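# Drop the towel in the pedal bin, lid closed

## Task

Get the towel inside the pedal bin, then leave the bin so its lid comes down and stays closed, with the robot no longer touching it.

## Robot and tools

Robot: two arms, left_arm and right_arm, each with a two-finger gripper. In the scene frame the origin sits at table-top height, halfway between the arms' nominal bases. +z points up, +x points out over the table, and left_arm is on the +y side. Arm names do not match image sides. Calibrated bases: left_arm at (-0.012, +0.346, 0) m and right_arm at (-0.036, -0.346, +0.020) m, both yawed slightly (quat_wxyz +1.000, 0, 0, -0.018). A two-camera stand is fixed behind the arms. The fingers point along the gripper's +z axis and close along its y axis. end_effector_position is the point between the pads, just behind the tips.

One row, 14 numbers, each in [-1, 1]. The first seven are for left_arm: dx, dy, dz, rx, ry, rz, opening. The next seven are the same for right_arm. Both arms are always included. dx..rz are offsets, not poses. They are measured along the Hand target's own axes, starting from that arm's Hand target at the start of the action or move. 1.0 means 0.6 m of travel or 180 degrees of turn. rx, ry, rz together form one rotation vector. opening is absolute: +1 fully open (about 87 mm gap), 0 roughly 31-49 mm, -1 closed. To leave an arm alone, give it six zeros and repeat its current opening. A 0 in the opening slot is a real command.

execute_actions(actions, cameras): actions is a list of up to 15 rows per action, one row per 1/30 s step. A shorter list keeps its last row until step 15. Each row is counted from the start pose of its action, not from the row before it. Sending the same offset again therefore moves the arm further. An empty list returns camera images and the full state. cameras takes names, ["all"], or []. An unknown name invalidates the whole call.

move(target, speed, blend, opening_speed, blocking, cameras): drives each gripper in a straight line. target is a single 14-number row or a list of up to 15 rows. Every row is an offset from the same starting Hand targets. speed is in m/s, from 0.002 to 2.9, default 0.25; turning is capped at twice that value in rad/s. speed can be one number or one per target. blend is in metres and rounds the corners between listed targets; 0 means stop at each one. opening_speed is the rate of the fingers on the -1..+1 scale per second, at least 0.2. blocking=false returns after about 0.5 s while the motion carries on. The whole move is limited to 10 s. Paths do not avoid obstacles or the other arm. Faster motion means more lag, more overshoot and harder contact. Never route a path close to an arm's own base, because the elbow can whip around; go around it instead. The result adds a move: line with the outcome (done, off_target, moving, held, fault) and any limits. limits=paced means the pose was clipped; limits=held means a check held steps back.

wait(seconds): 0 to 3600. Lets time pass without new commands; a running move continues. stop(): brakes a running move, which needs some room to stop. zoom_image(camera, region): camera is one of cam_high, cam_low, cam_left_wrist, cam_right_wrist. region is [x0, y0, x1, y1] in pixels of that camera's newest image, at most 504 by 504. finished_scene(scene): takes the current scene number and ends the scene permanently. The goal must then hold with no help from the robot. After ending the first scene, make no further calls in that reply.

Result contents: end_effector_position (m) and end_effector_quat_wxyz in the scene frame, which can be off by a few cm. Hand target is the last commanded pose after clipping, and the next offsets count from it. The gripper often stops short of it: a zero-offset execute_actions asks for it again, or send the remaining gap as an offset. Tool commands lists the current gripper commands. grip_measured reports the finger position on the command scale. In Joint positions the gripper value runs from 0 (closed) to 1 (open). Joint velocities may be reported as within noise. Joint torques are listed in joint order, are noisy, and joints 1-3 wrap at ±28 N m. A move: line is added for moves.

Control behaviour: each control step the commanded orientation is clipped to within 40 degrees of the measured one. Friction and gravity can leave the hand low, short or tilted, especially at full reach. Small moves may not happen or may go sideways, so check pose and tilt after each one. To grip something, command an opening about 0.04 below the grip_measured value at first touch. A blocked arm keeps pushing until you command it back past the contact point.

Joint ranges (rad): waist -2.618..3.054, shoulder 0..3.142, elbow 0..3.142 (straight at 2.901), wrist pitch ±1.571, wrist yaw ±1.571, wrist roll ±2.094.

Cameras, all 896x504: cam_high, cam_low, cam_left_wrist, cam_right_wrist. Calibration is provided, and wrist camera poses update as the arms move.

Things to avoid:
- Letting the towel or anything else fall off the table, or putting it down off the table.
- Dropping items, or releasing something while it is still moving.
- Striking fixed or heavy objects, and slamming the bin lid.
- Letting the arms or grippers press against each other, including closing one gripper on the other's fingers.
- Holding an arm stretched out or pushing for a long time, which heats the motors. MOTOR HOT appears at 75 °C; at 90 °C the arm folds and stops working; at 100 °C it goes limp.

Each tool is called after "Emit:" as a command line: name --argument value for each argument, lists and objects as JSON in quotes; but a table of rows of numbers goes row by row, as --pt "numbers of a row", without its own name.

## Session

Emit:
execute_actions --actions '[]'

Scene clock: 0.00 s.
left_arm: end_effector_position=(+0.3635, +0.4050, +0.0460) grip_measured=+1.000 end_effector_quat_wxyz=(+0.569, -0.136, +0.804, +0.106) | right_arm: end_effector_position=(+0.3241, -0.3904, +0.0401) grip_measured=+1.000 end_effector_quat_wxyz=(+0.524, +0.074, +0.843, -0.094)
Joint positions: left_arm=[0.065 1.578 0.366 0.858 -0.304 -0.093 1] | right_arm=[0.015 1.574 0.343 0.771 0.221 0.018 1]
Joint velocities: within noise
Joint torques (N m): no reading
Heat: left arm: 24 °C; right arm: 24 °C.
Hand target: left_arm +0.3659, +0.4051, +0.0500; +0.573, -0.136, +0.801, +0.105 | right_arm +0.3293, -0.3905, +0.0478; +0.535, +0.075, +0.836, -0.093
Tool commands: left_gripper/opening=+1.0 right_gripper/opening=+1.0
camera_calibration:
cam_left_wrist: T_world_to_cam=[[0.32719, -0.94423, -0.0372, 0.26786], [-0.8863, -0.29299, -0.35866, 0.4783], [0.32775, 0.15032, -0.93273, 0.00642]] pos_world=[0.33417, 0.39209, 0.18749]
cam_right_wrist: T_world_to_cam=[[-0.22095, -0.97241, 0.07479, -0.30971], [-0.94844, 0.19637, -0.24879, 0.41306], [0.22723, -0.1259, -0.96567, 0.06127]] pos_world=[0.30941, -0.37457, 0.18509]

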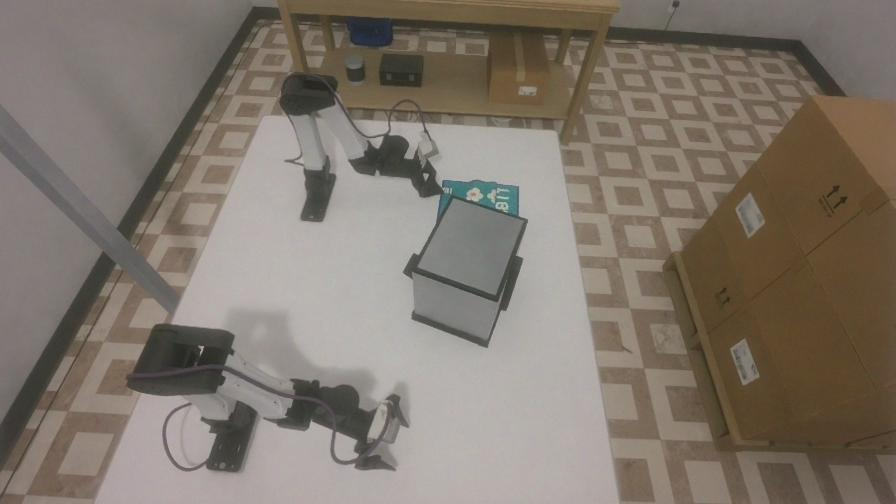

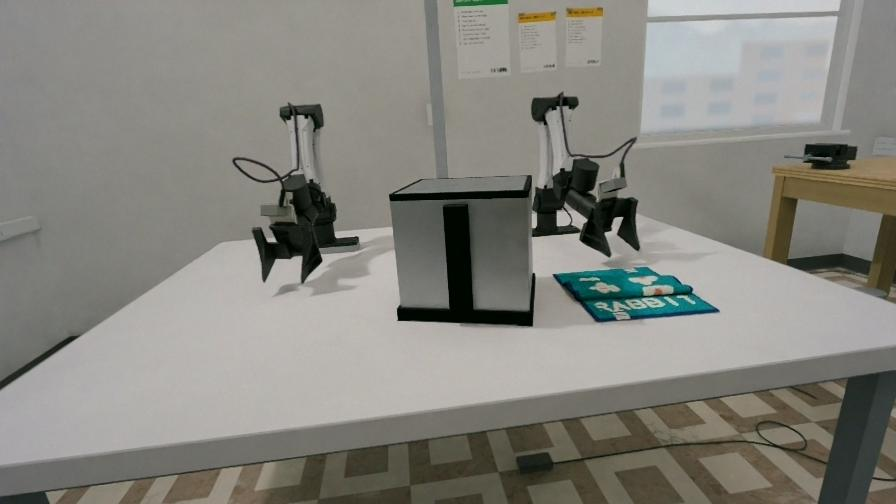

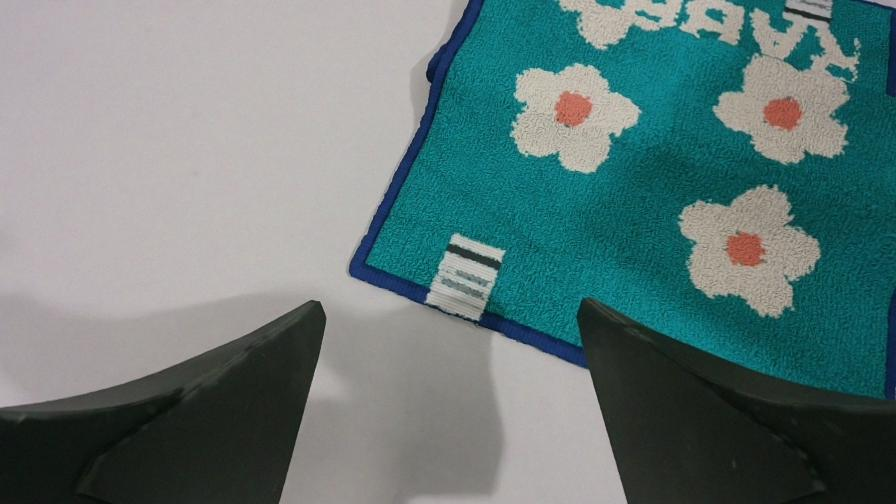

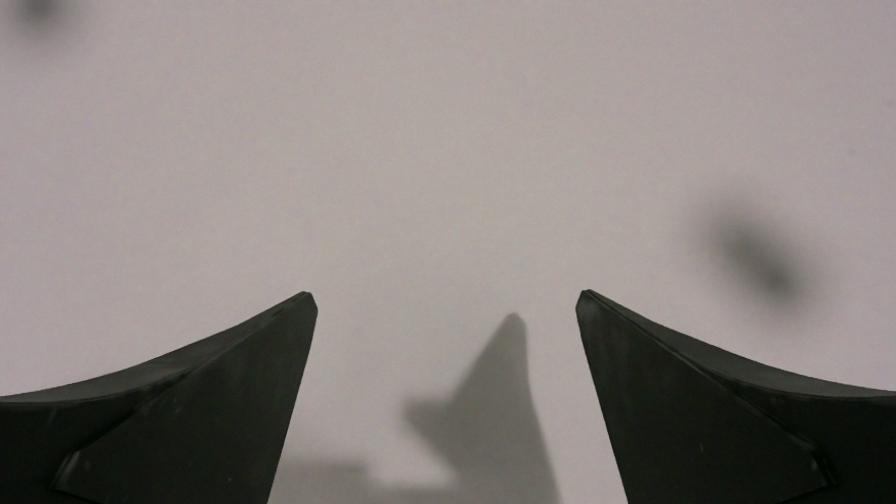

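Emit:
move --pt "-0.1332 -0.1817 0.1268 0.084 0.2813 0.0765 0.6 -0.017 0.3593 -0.3628 -0.3087 0.0654 -0.1684 -1" --pt "-0.1332 -0.1817 0.1268 0.084 0.2813 0.0765 0.6 -0.0408 0.7342 -0.2562 -0.3087 0.0654 -0.1684 -1" --speed '[0.45, 0.4]' --blend '[0.04, 0]' --cameras '["cam_high", "cam_left_wrist", "cam_right_wrist"]'

Scene clock: 18.20 s.
left_arm: end_effector_position=(+0.4926, +0.3402, +0.1018) grip_measured=+0.600 end_effector_quat_wxyz=(+0.177, -0.011, +0.984, +0.005) | right_arm: end_effector_position=(+0.2997, +0.0662, +0.0935) grip_measured=-0.999 end_effector_quat_wxyz=(+0.376, -0.388, +0.823, +0.178)
Joint positions: left_arm=[0.022 2.378 2.354 -1.191 -0.02 -0.034 0.8] | right_arm=[0.924 2.008 1.429 -0.134 0.005 0.005 0]
Joint torques (N m): left_arm=[-0.62 -9.32 8.94 1.09 0.04 0.18] | right_arm=[0.64 -8.87 8.34 1.51 0.21 -0.07]
Heat: left arm: 26 °C; right arm: 26 °C.
Hand target: left_arm +0.4950, +0.3349, +0.0999; +0.174, +0.000, +0.985, +0.000 | right_arm +0.3035, +0.0731, +0.0996; +0.383, -0.383, +0.822, +0.178
Off the commanded pose: left_arm 0.006 m, 1 deg | right_arm 0.010 m, 1 deg.
move: done
cam_left_wrist: T_world_to_cam=[[0.00004, -0.99994, -0.01103, 0.34393], [-0.87264, -0.00542, 0.48833, 0.403], [-0.48836, 0.00961, -0.87259, 0.46964]] pos_world=[0.58102, 0.34158, 0.2168]
cam_right_wrist: T_world_to_cam=[[0.77185, -0.63576, -0.00766, -0.18726], [-0.63566, -0.77187, 0.01212, 0.25962], [-0.01362, -0.00448, -0.9999, 0.24326]] pos_world=[0.31288, 0.08244, 0.23866]

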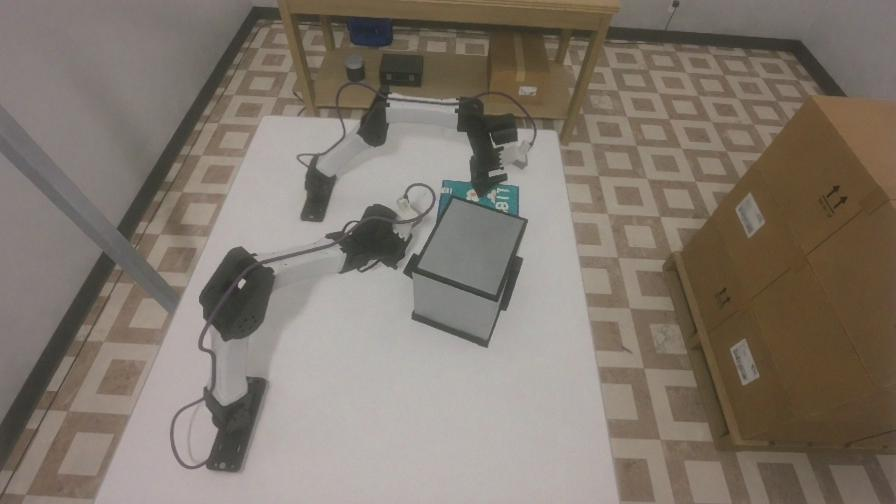

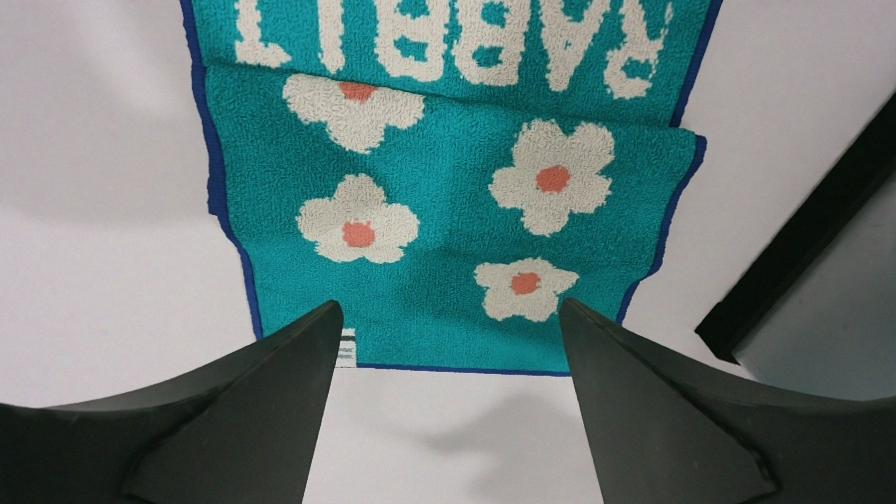

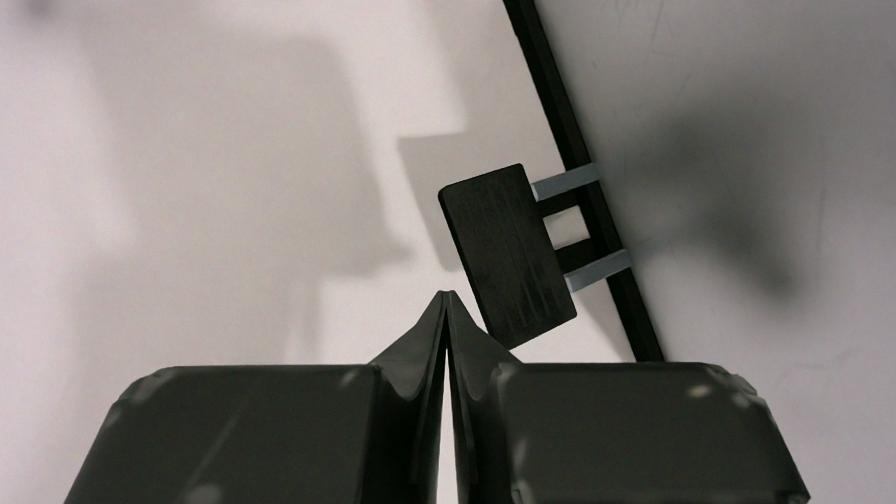

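Emit:
move --pt "0.021 0.0035 0.1697 0 0 0 0.6 0.0444 -0.0181 0.0497 0 0 0 -1" --pt "0.021 0.0035 0.1697 0 0 0 -1 0.2895 -0.0209 0.1207 0 0 0 -1" --speed '[0.15, 0.15]' --blend '[0.01, 0]' --opening_speed 2 --cameras '["cam_high", "cam_left_wrist", "cam_right_wrist"]'

Scene clock: 27.70 s.
left_arm: end_effector_position=(+0.5235, +0.3410, +0.0240) grip_measured=-0.818 end_effector_quat_wxyz=(+0.198, -0.008, +0.980, +0.006) | right_arm: end_effector_position=(+0.2990, +0.0652, +0.0060) grip_measured=-0.999 end_effector_quat_wxyz=(+0.491, -0.361, +0.754, +0.245)
Joint positions: left_arm=[0.024 2.463 2.187 -0.897 -0.019 -0.025 0.091] | right_arm=[0.912 2.183 0.988 0.786 -0.029 0.003 0]
Joint torques (N m): left_arm=[-0.23 -8.61 5.76 1.35 0.04 0.09] | right_arm=[-0.69 -4.19 1.26 0.12 0.32 -0.28]
Heat: left arm: 27 °C; right arm: 27 °C.
Hand target: left_arm +0.5179, +0.3370, -0.0001; +0.174, +0.000, +0.985, +0.000 | right_arm +0.2769, +0.0218, -0.0800; +0.383, -0.383, +0.822, +0.178
Off the commanded pose: left_arm 0.025 m, 3 deg | right_arm 0.099 m, 17 deg.
move: off_target (left_arm, right_arm); target 2's new opening was sent with left_arm's hand 0.025 m and 2 deg from that target
cam_left_wrist: T_world_to_cam=[[-0.00636, -0.99989, -0.01324, 0.3472], [-0.89232, -0.0003, 0.45141, 0.47739], [-0.45136, 0.01468, -0.89222, 0.39613]] pos_world=[0.60699, 0.34149, 0.14253]
cam_right_wrist: T_world_to_cam=[[0.78643, -0.61733, -0.02093, -0.19351], [-0.59593, -0.74938, -0.2886, 0.2478], [0.16247, 0.23944, -0.95722, 0.08686]] pos_world=[0.28574, 0.04544, 0.15061]

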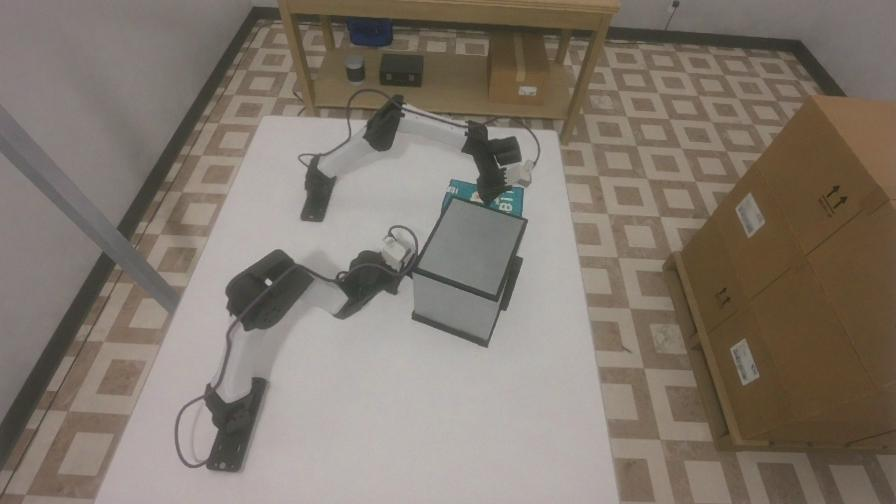

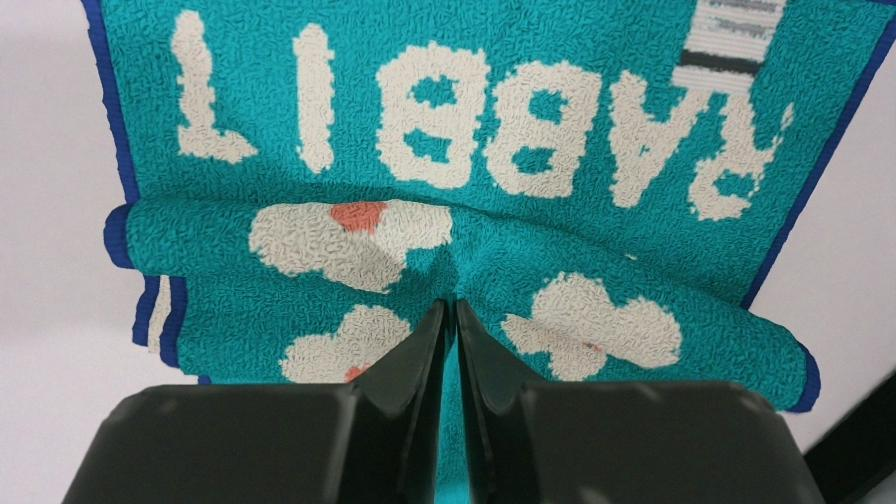

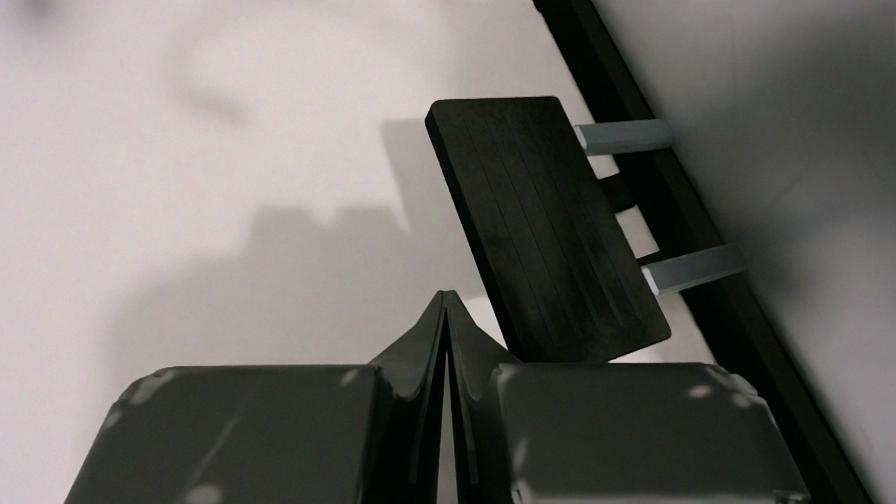

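Emit:
move --pt "-0.0631 0.055 -0.651 0.0203 -0.2776 0.0203 -1 -0.2768 0.026 -0.1238 0 0 0 -1" --pt "-0.0631 0.055 -0.651 0.0203 -0.2776 0.0203 -1 -0.2537 -0.02 -0.071 0 0 0 -1" --pt "-0.0631 0.055 -0.651 0.0203 -0.2776 0.0203 -1 0.0063 -0.0172 -0.0077 0 0 0 -1" --speed '[0.35, 0.15, 0.15]' --blend '[0.005, 0.005, 0]' --cameras '["cam_high", "cam_left_wrist", "cam_right_wrist"]'

Scene clock: 36.17 s.
left_arm: end_effector_position=(+0.4193, +0.3682, +0.3571) grip_measured=-0.818 end_effector_quat_wxyz=(+0.549, +0.029, +0.835, -0.028) | right_arm: end_effector_position=(+0.3055, +0.0624, +0.0287) grip_measured=-0.998 end_effector_quat_wxyz=(+0.520, -0.356, +0.731, +0.262)
Joint positions: left_arm=[0.16 1.491 1.738 -0.662 0.192 0.068 0.091] | right_arm=[0.889 2.147 0.951 0.868 -0.063 -0.007 0.001]
Joint torques (N m): left_arm=[0.73 -5.59 9.7 2.36 0.06 0.12] | right_arm=[-1.03 -3.77 0.21 -0.37 0.43 -0.37]
Heat: left arm: 28 °C; right arm: 28 °C.
Hand target: left_arm +0.4199, +0.3700, +0.3798; +0.573, +0.036, +0.819, -0.025 | right_arm +0.2810, +0.0107, -0.0799; +0.383, -0.383, +0.822, +0.178
Off the commanded pose: left_arm 0.023 m, 3 deg | right_arm 0.123 m, 21 deg.
move: off_target (left_arm, right_arm)
cam_left_wrist: T_world_to_cam=[[-0.09287, -0.99566, -0.00554, 0.41013], [-0.95174, 0.0904, -0.29329, 0.49156], [0.29252, -0.02197, -0.95601, 0.37033]] pos_world=[0.39759, 0.37205, 0.50047]
cam_right_wrist: T_world_to_cam=[[0.79497, -0.60633, -0.0193, -0.20323], [-0.57024, -0.73604, -0.36479, 0.24969], [0.20698, 0.30101, -0.93089, 0.09007]] pos_world=[0.2853, 0.03345, 0.17101]

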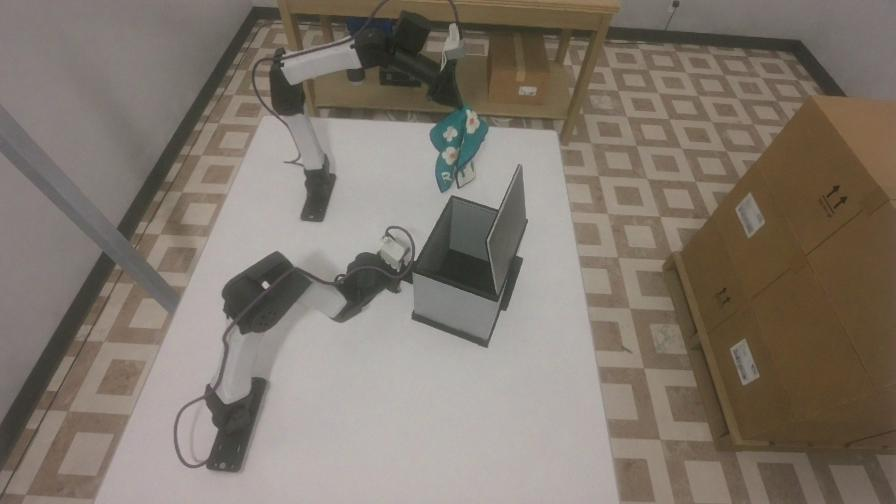

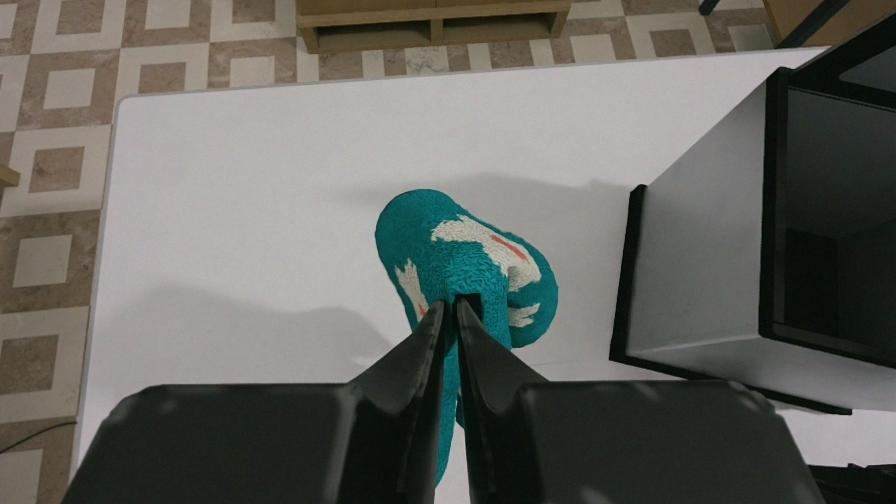

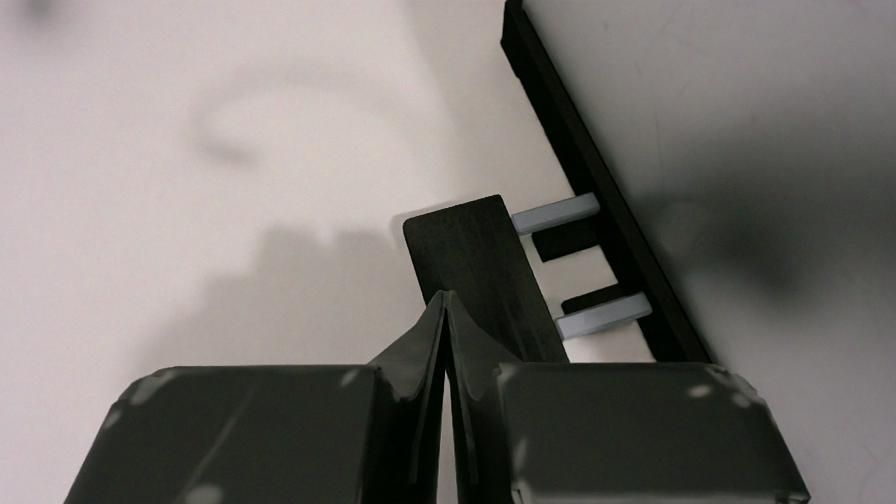

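Emit:
move --pt "-0.1507 -0.1688 -0.0745 0.0986 -0.0941 0.0043 -1 0 0 0 0 0 0 -1" --pt "-0.172 -0.63 0.0085 0.1972 -0.1882 0.0086 -1 0 0 0 0 0 0 -1" --speed '[0.35, 0.35]' --blend '[0.05, 0]' --cameras '["cam_high", "cam_low", "cam_left_wrist"]'

Scene clock: 50.30 s.
left_arm: end_effector_position=(+0.4264, -0.0082, +0.4570) grip_measured=-0.821 end_effector_quat_wxyz=(+0.730, +0.213, +0.590, -0.273) | right_arm: end_effector_position=(+0.3054, +0.0624, +0.0287) grip_measured=-0.998 end_effector_quat_wxyz=(+0.520, -0.356, +0.731, +0.262)
Joint positions: left_arm=[-0.629 1.758 1.806 0.167 0.036 -0.02 0.09] | right_arm=[0.889 2.147 0.95 0.868 -0.063 -0.007 0.001]
Joint torques (N m): left_arm=[-0.75 -6.54 10.17 2.36 -0.18 0.17] | right_arm=[-1.03 -3.79 0.05 -0.33 0.43 -0.37]
Heat: left arm: 30 °C; right arm: 27 °C.
Hand target: left_arm +0.4268, -0.0101, +0.4752; +0.745, +0.208, +0.572, -0.271 | right_arm +0.2809, +0.0105, -0.0799; +0.382, -0.383, +0.822, +0.178
Off the commanded pose: left_arm 0.018 m, 3 deg | right_arm 0.123 m, 21 deg.
move: off_target (left_arm)
cam_left_wrist: T_world_to_cam=[[-0.64775, -0.76175, -0.01264, 0.27837], [-0.45526, 0.40032, -0.79529, 0.58182], [0.61087, -0.50939, -0.6061, 0.15581]] pos_world=[0.35001, 0.05851, 0.56067]

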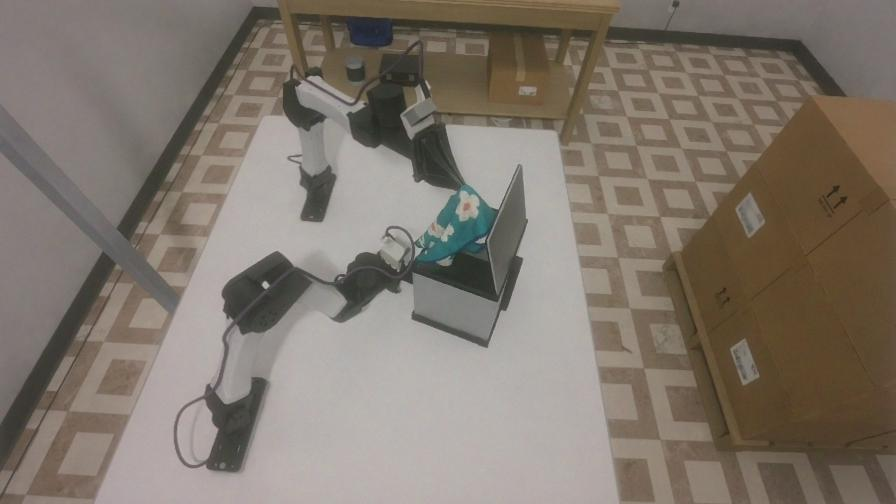

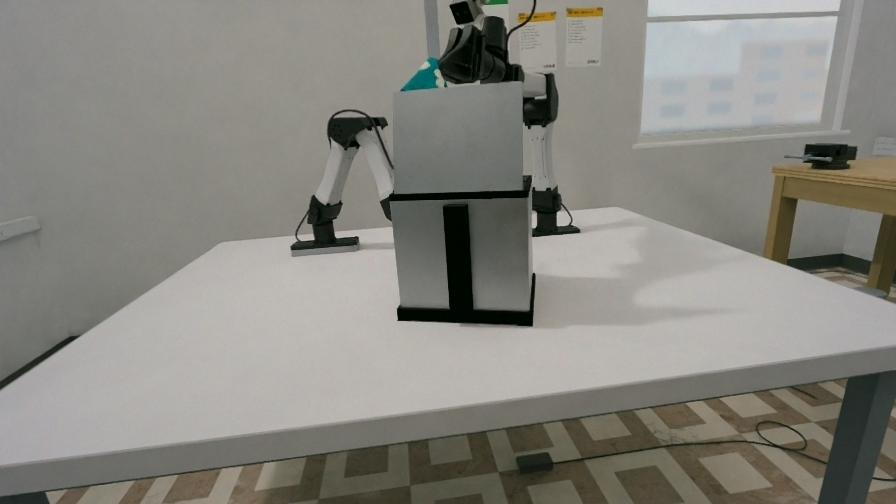

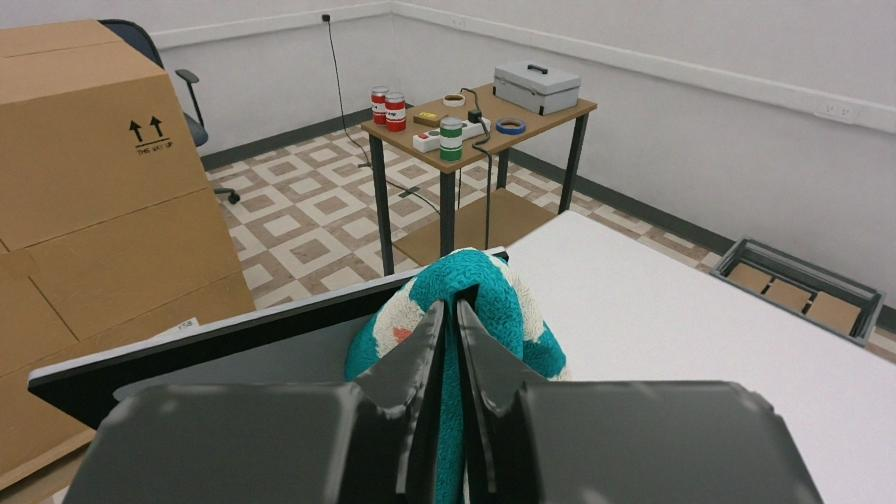

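Emit:
zoom_image --camera "cam_high" --region '[370, 160, 540, 300]'

Scaled by 2.965 from the camera's image (finer frame: 1280x720).

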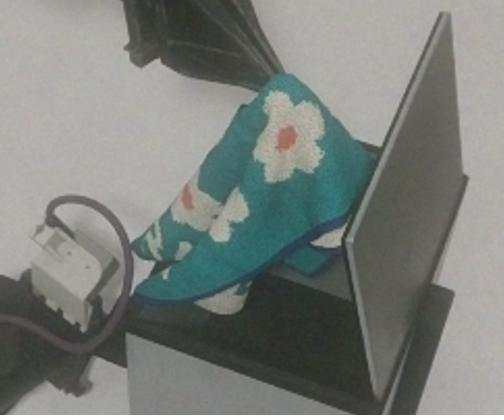

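Emit:
move --pt "0.046 0.0612 0.0093 0 0.0278 0 -1 0 0 0 0 0 0 -1" --pt "0.368 0.0612 -0.077 0 0.2611 0 -1 0 0 0 0 0 0 -1" --speed '[0.2, 0.25]' --blend '[0.01, 0]' --cameras '["cam_high", "cam_left_wrist"]'

Scene clock: 58.70 s.
left_arm: end_effector_position=(+0.4572, +0.0155, +0.2467) grip_measured=-0.821 end_effector_quat_wxyz=(+0.450, +0.293, +0.826, -0.171) | right_arm: end_effector_position=(+0.3054, +0.0624, +0.0287) grip_measured=-0.998 end_effector_quat_wxyz=(+0.520, -0.356, +0.731, +0.262)
Joint positions: left_arm=[-0.549 2.059 2.097 -0.606 0.099 0.042 0.089] | right_arm=[0.889 2.147 0.95 0.868 -0.063 -0.007 0.001]
Joint torques (N m): left_arm=[-0.92 -8.08 9.99 2.11 -0.14 0.16] | right_arm=[-1.03 -3.81 0.03 -0.33 0.43 -0.36]
Heat: left arm: 32 °C; right arm: 27 °C.
Hand target: left_arm +0.4601, +0.0101, +0.2500; +0.456, +0.299, +0.822, -0.166 | right_arm +0.2809, +0.0105, -0.0799; +0.382, -0.383, +0.822, +0.178
Off the commanded pose: left_arm 0.007 m, 1 deg | right_arm 0.123 m, 21 deg.
move: done
cam_left_wrist: T_world_to_cam=[[-0.65005, -0.75989, -0.00007, 0.31158], [-0.75253, 0.64377, -0.13881, 0.38938], [0.10553, -0.09018, -0.99032, 0.34098]] pos_world=[0.45958, 0.01685, 0.39175]

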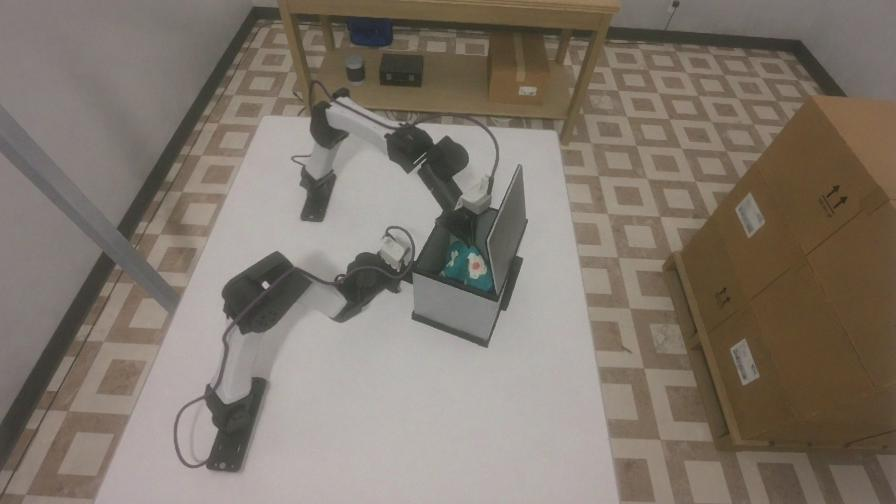

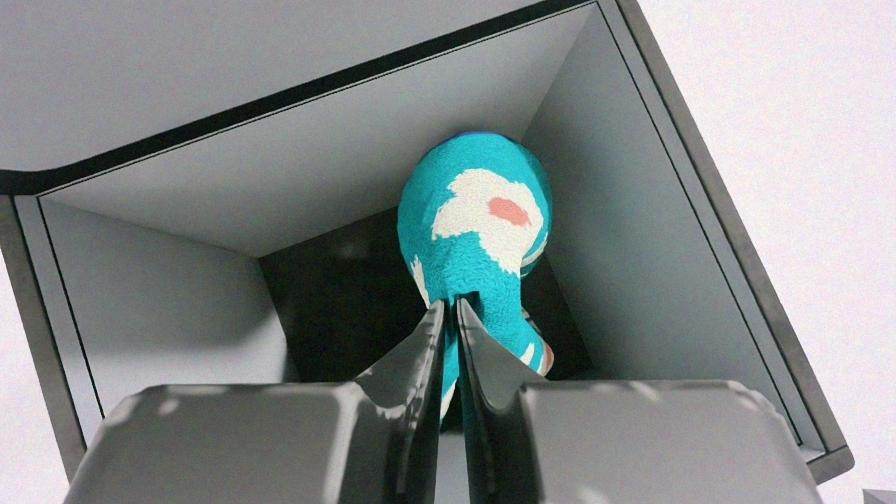

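Emit:
move --pt "0 0 0.0083 0 0 0 0.3 0 0 0 0 0 0 -1" --pt "-0.0395 0.0013 -0.2827 0 -0.0556 0 0.3 0 0 0 0 0 0 -1" --speed '[0.2, 0.35]' --opening_speed 2.5 --cameras '["cam_high", "cam_left_wrist"]'

Scene clock: 63.30 s.
left_arm: end_effector_position=(+0.3626, +0.0909, +0.3648) grip_measured=+0.300 end_effector_quat_wxyz=(+0.531, +0.277, +0.777, -0.193) | right_arm: end_effector_position=(+0.3054, +0.0624, +0.0287) grip_measured=-0.998 end_effector_quat_wxyz=(+0.520, -0.356, +0.731, +0.262)
Joint positions: left_arm=[-0.513 1.544 1.783 -0.612 0.132 0.046 0.65] | right_arm=[0.889 2.147 0.95 0.868 -0.063 -0.007 0.001]
Joint torques (N m): left_arm=[0.8 -6.26 5.23 2.21 0.07 0.18] | right_arm=[-1.03 -3.78 0.03 -0.34 0.43 -0.37]
Heat: left arm: 32 °C; right arm: 27 °C.
Hand target: left_arm +0.3600, +0.0950, +0.3600; +0.525, +0.283, +0.779, -0.191 | right_arm +0.2809, +0.0105, -0.0799; +0.382, -0.383, +0.822, +0.178
Off the commanded pose: left_arm 0.007 m, 1 deg | right_arm 0.123 m, 21 deg.
move: done
cam_left_wrist: T_world_to_cam=[[-0.64586, -0.76329, -0.01556, 0.31187], [-0.7174, 0.61375, -0.32963, 0.34553], [0.26115, -0.20173, -0.94398, 0.41152]] pos_world=[0.34183, 0.109, 0.50722]

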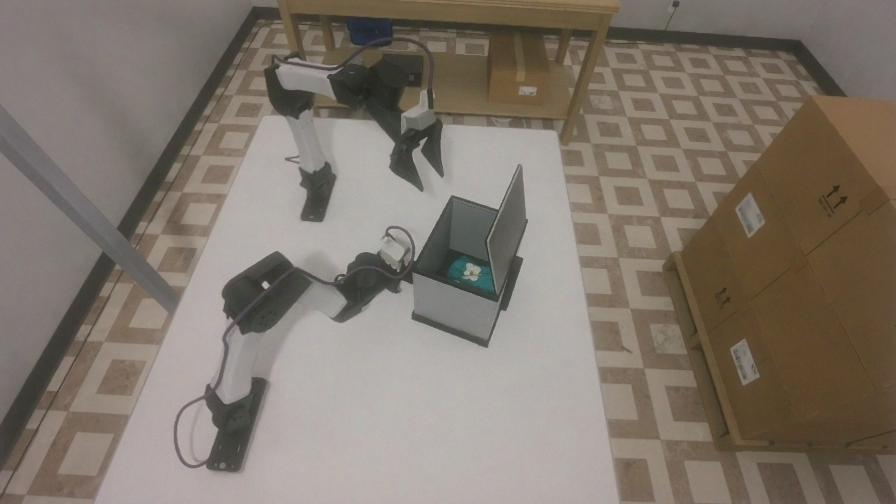

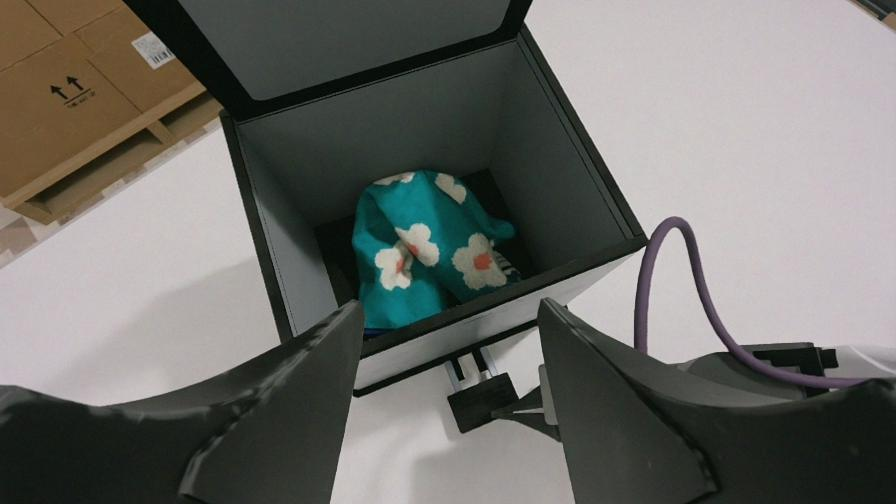

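Emit:
move --target '[0, 0, -0.1, 0, 0, 0, 0.3, -0.3223, 0.0313, -0.1472, 0, 0, 0, -1]' --speed 0.12 --cameras '["cam_high"]'

Scene clock: 67.53 s.
left_arm: end_effector_position=(+0.3226, +0.1256, +0.3850) grip_measured=+0.300 end_effector_quat_wxyz=(+0.529, +0.278, +0.778, -0.193) | right_arm: end_effector_position=(+0.2993, +0.0588, +0.1051) grip_measured=-0.999 end_effector_quat_wxyz=(+0.365, -0.389, +0.828, +0.172)
Joint positions: left_arm=[-0.479 1.405 1.76 -0.735 0.165 0.059 0.65] | right_arm=[0.913 1.987 1.464 -0.217 -0.002 0 0]
Joint torques (N m): left_arm=[0.76 -5.52 4.92 2.12 0.11 0.15] | right_arm=[0.73 -11.11 8.43 1.48 0.21 -0.07]
Heat: left arm: 31 °C; right arm: 28 °C.
Hand target: left_arm +0.3174, +0.1307, +0.3823; +0.525, +0.283, +0.779, -0.191 | right_arm +0.3030, +0.0664, +0.1250; +0.382, -0.383, +0.822, +0.179
Off the commanded pose: left_arm 0.008 m, 1 deg | right_arm 0.021 m, 2 deg.
move: off_target (right_arm)

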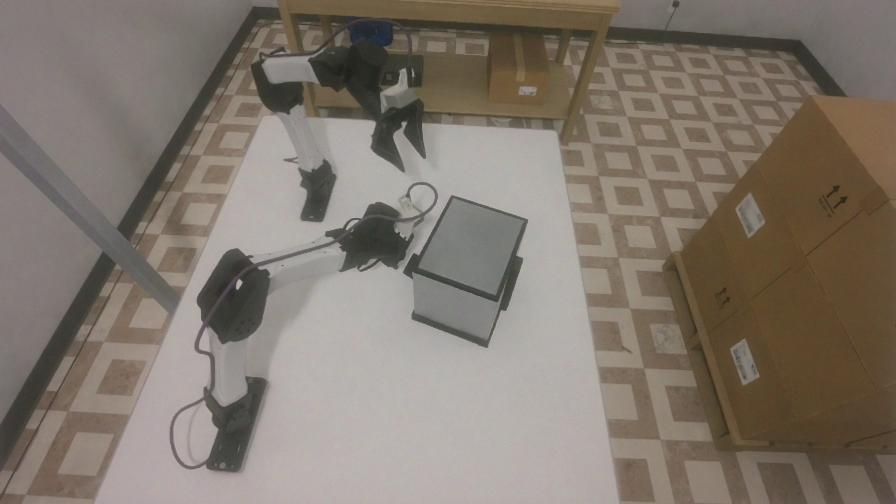

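Emit:
finished_scene --scene 3

The scene is finished: the task was done.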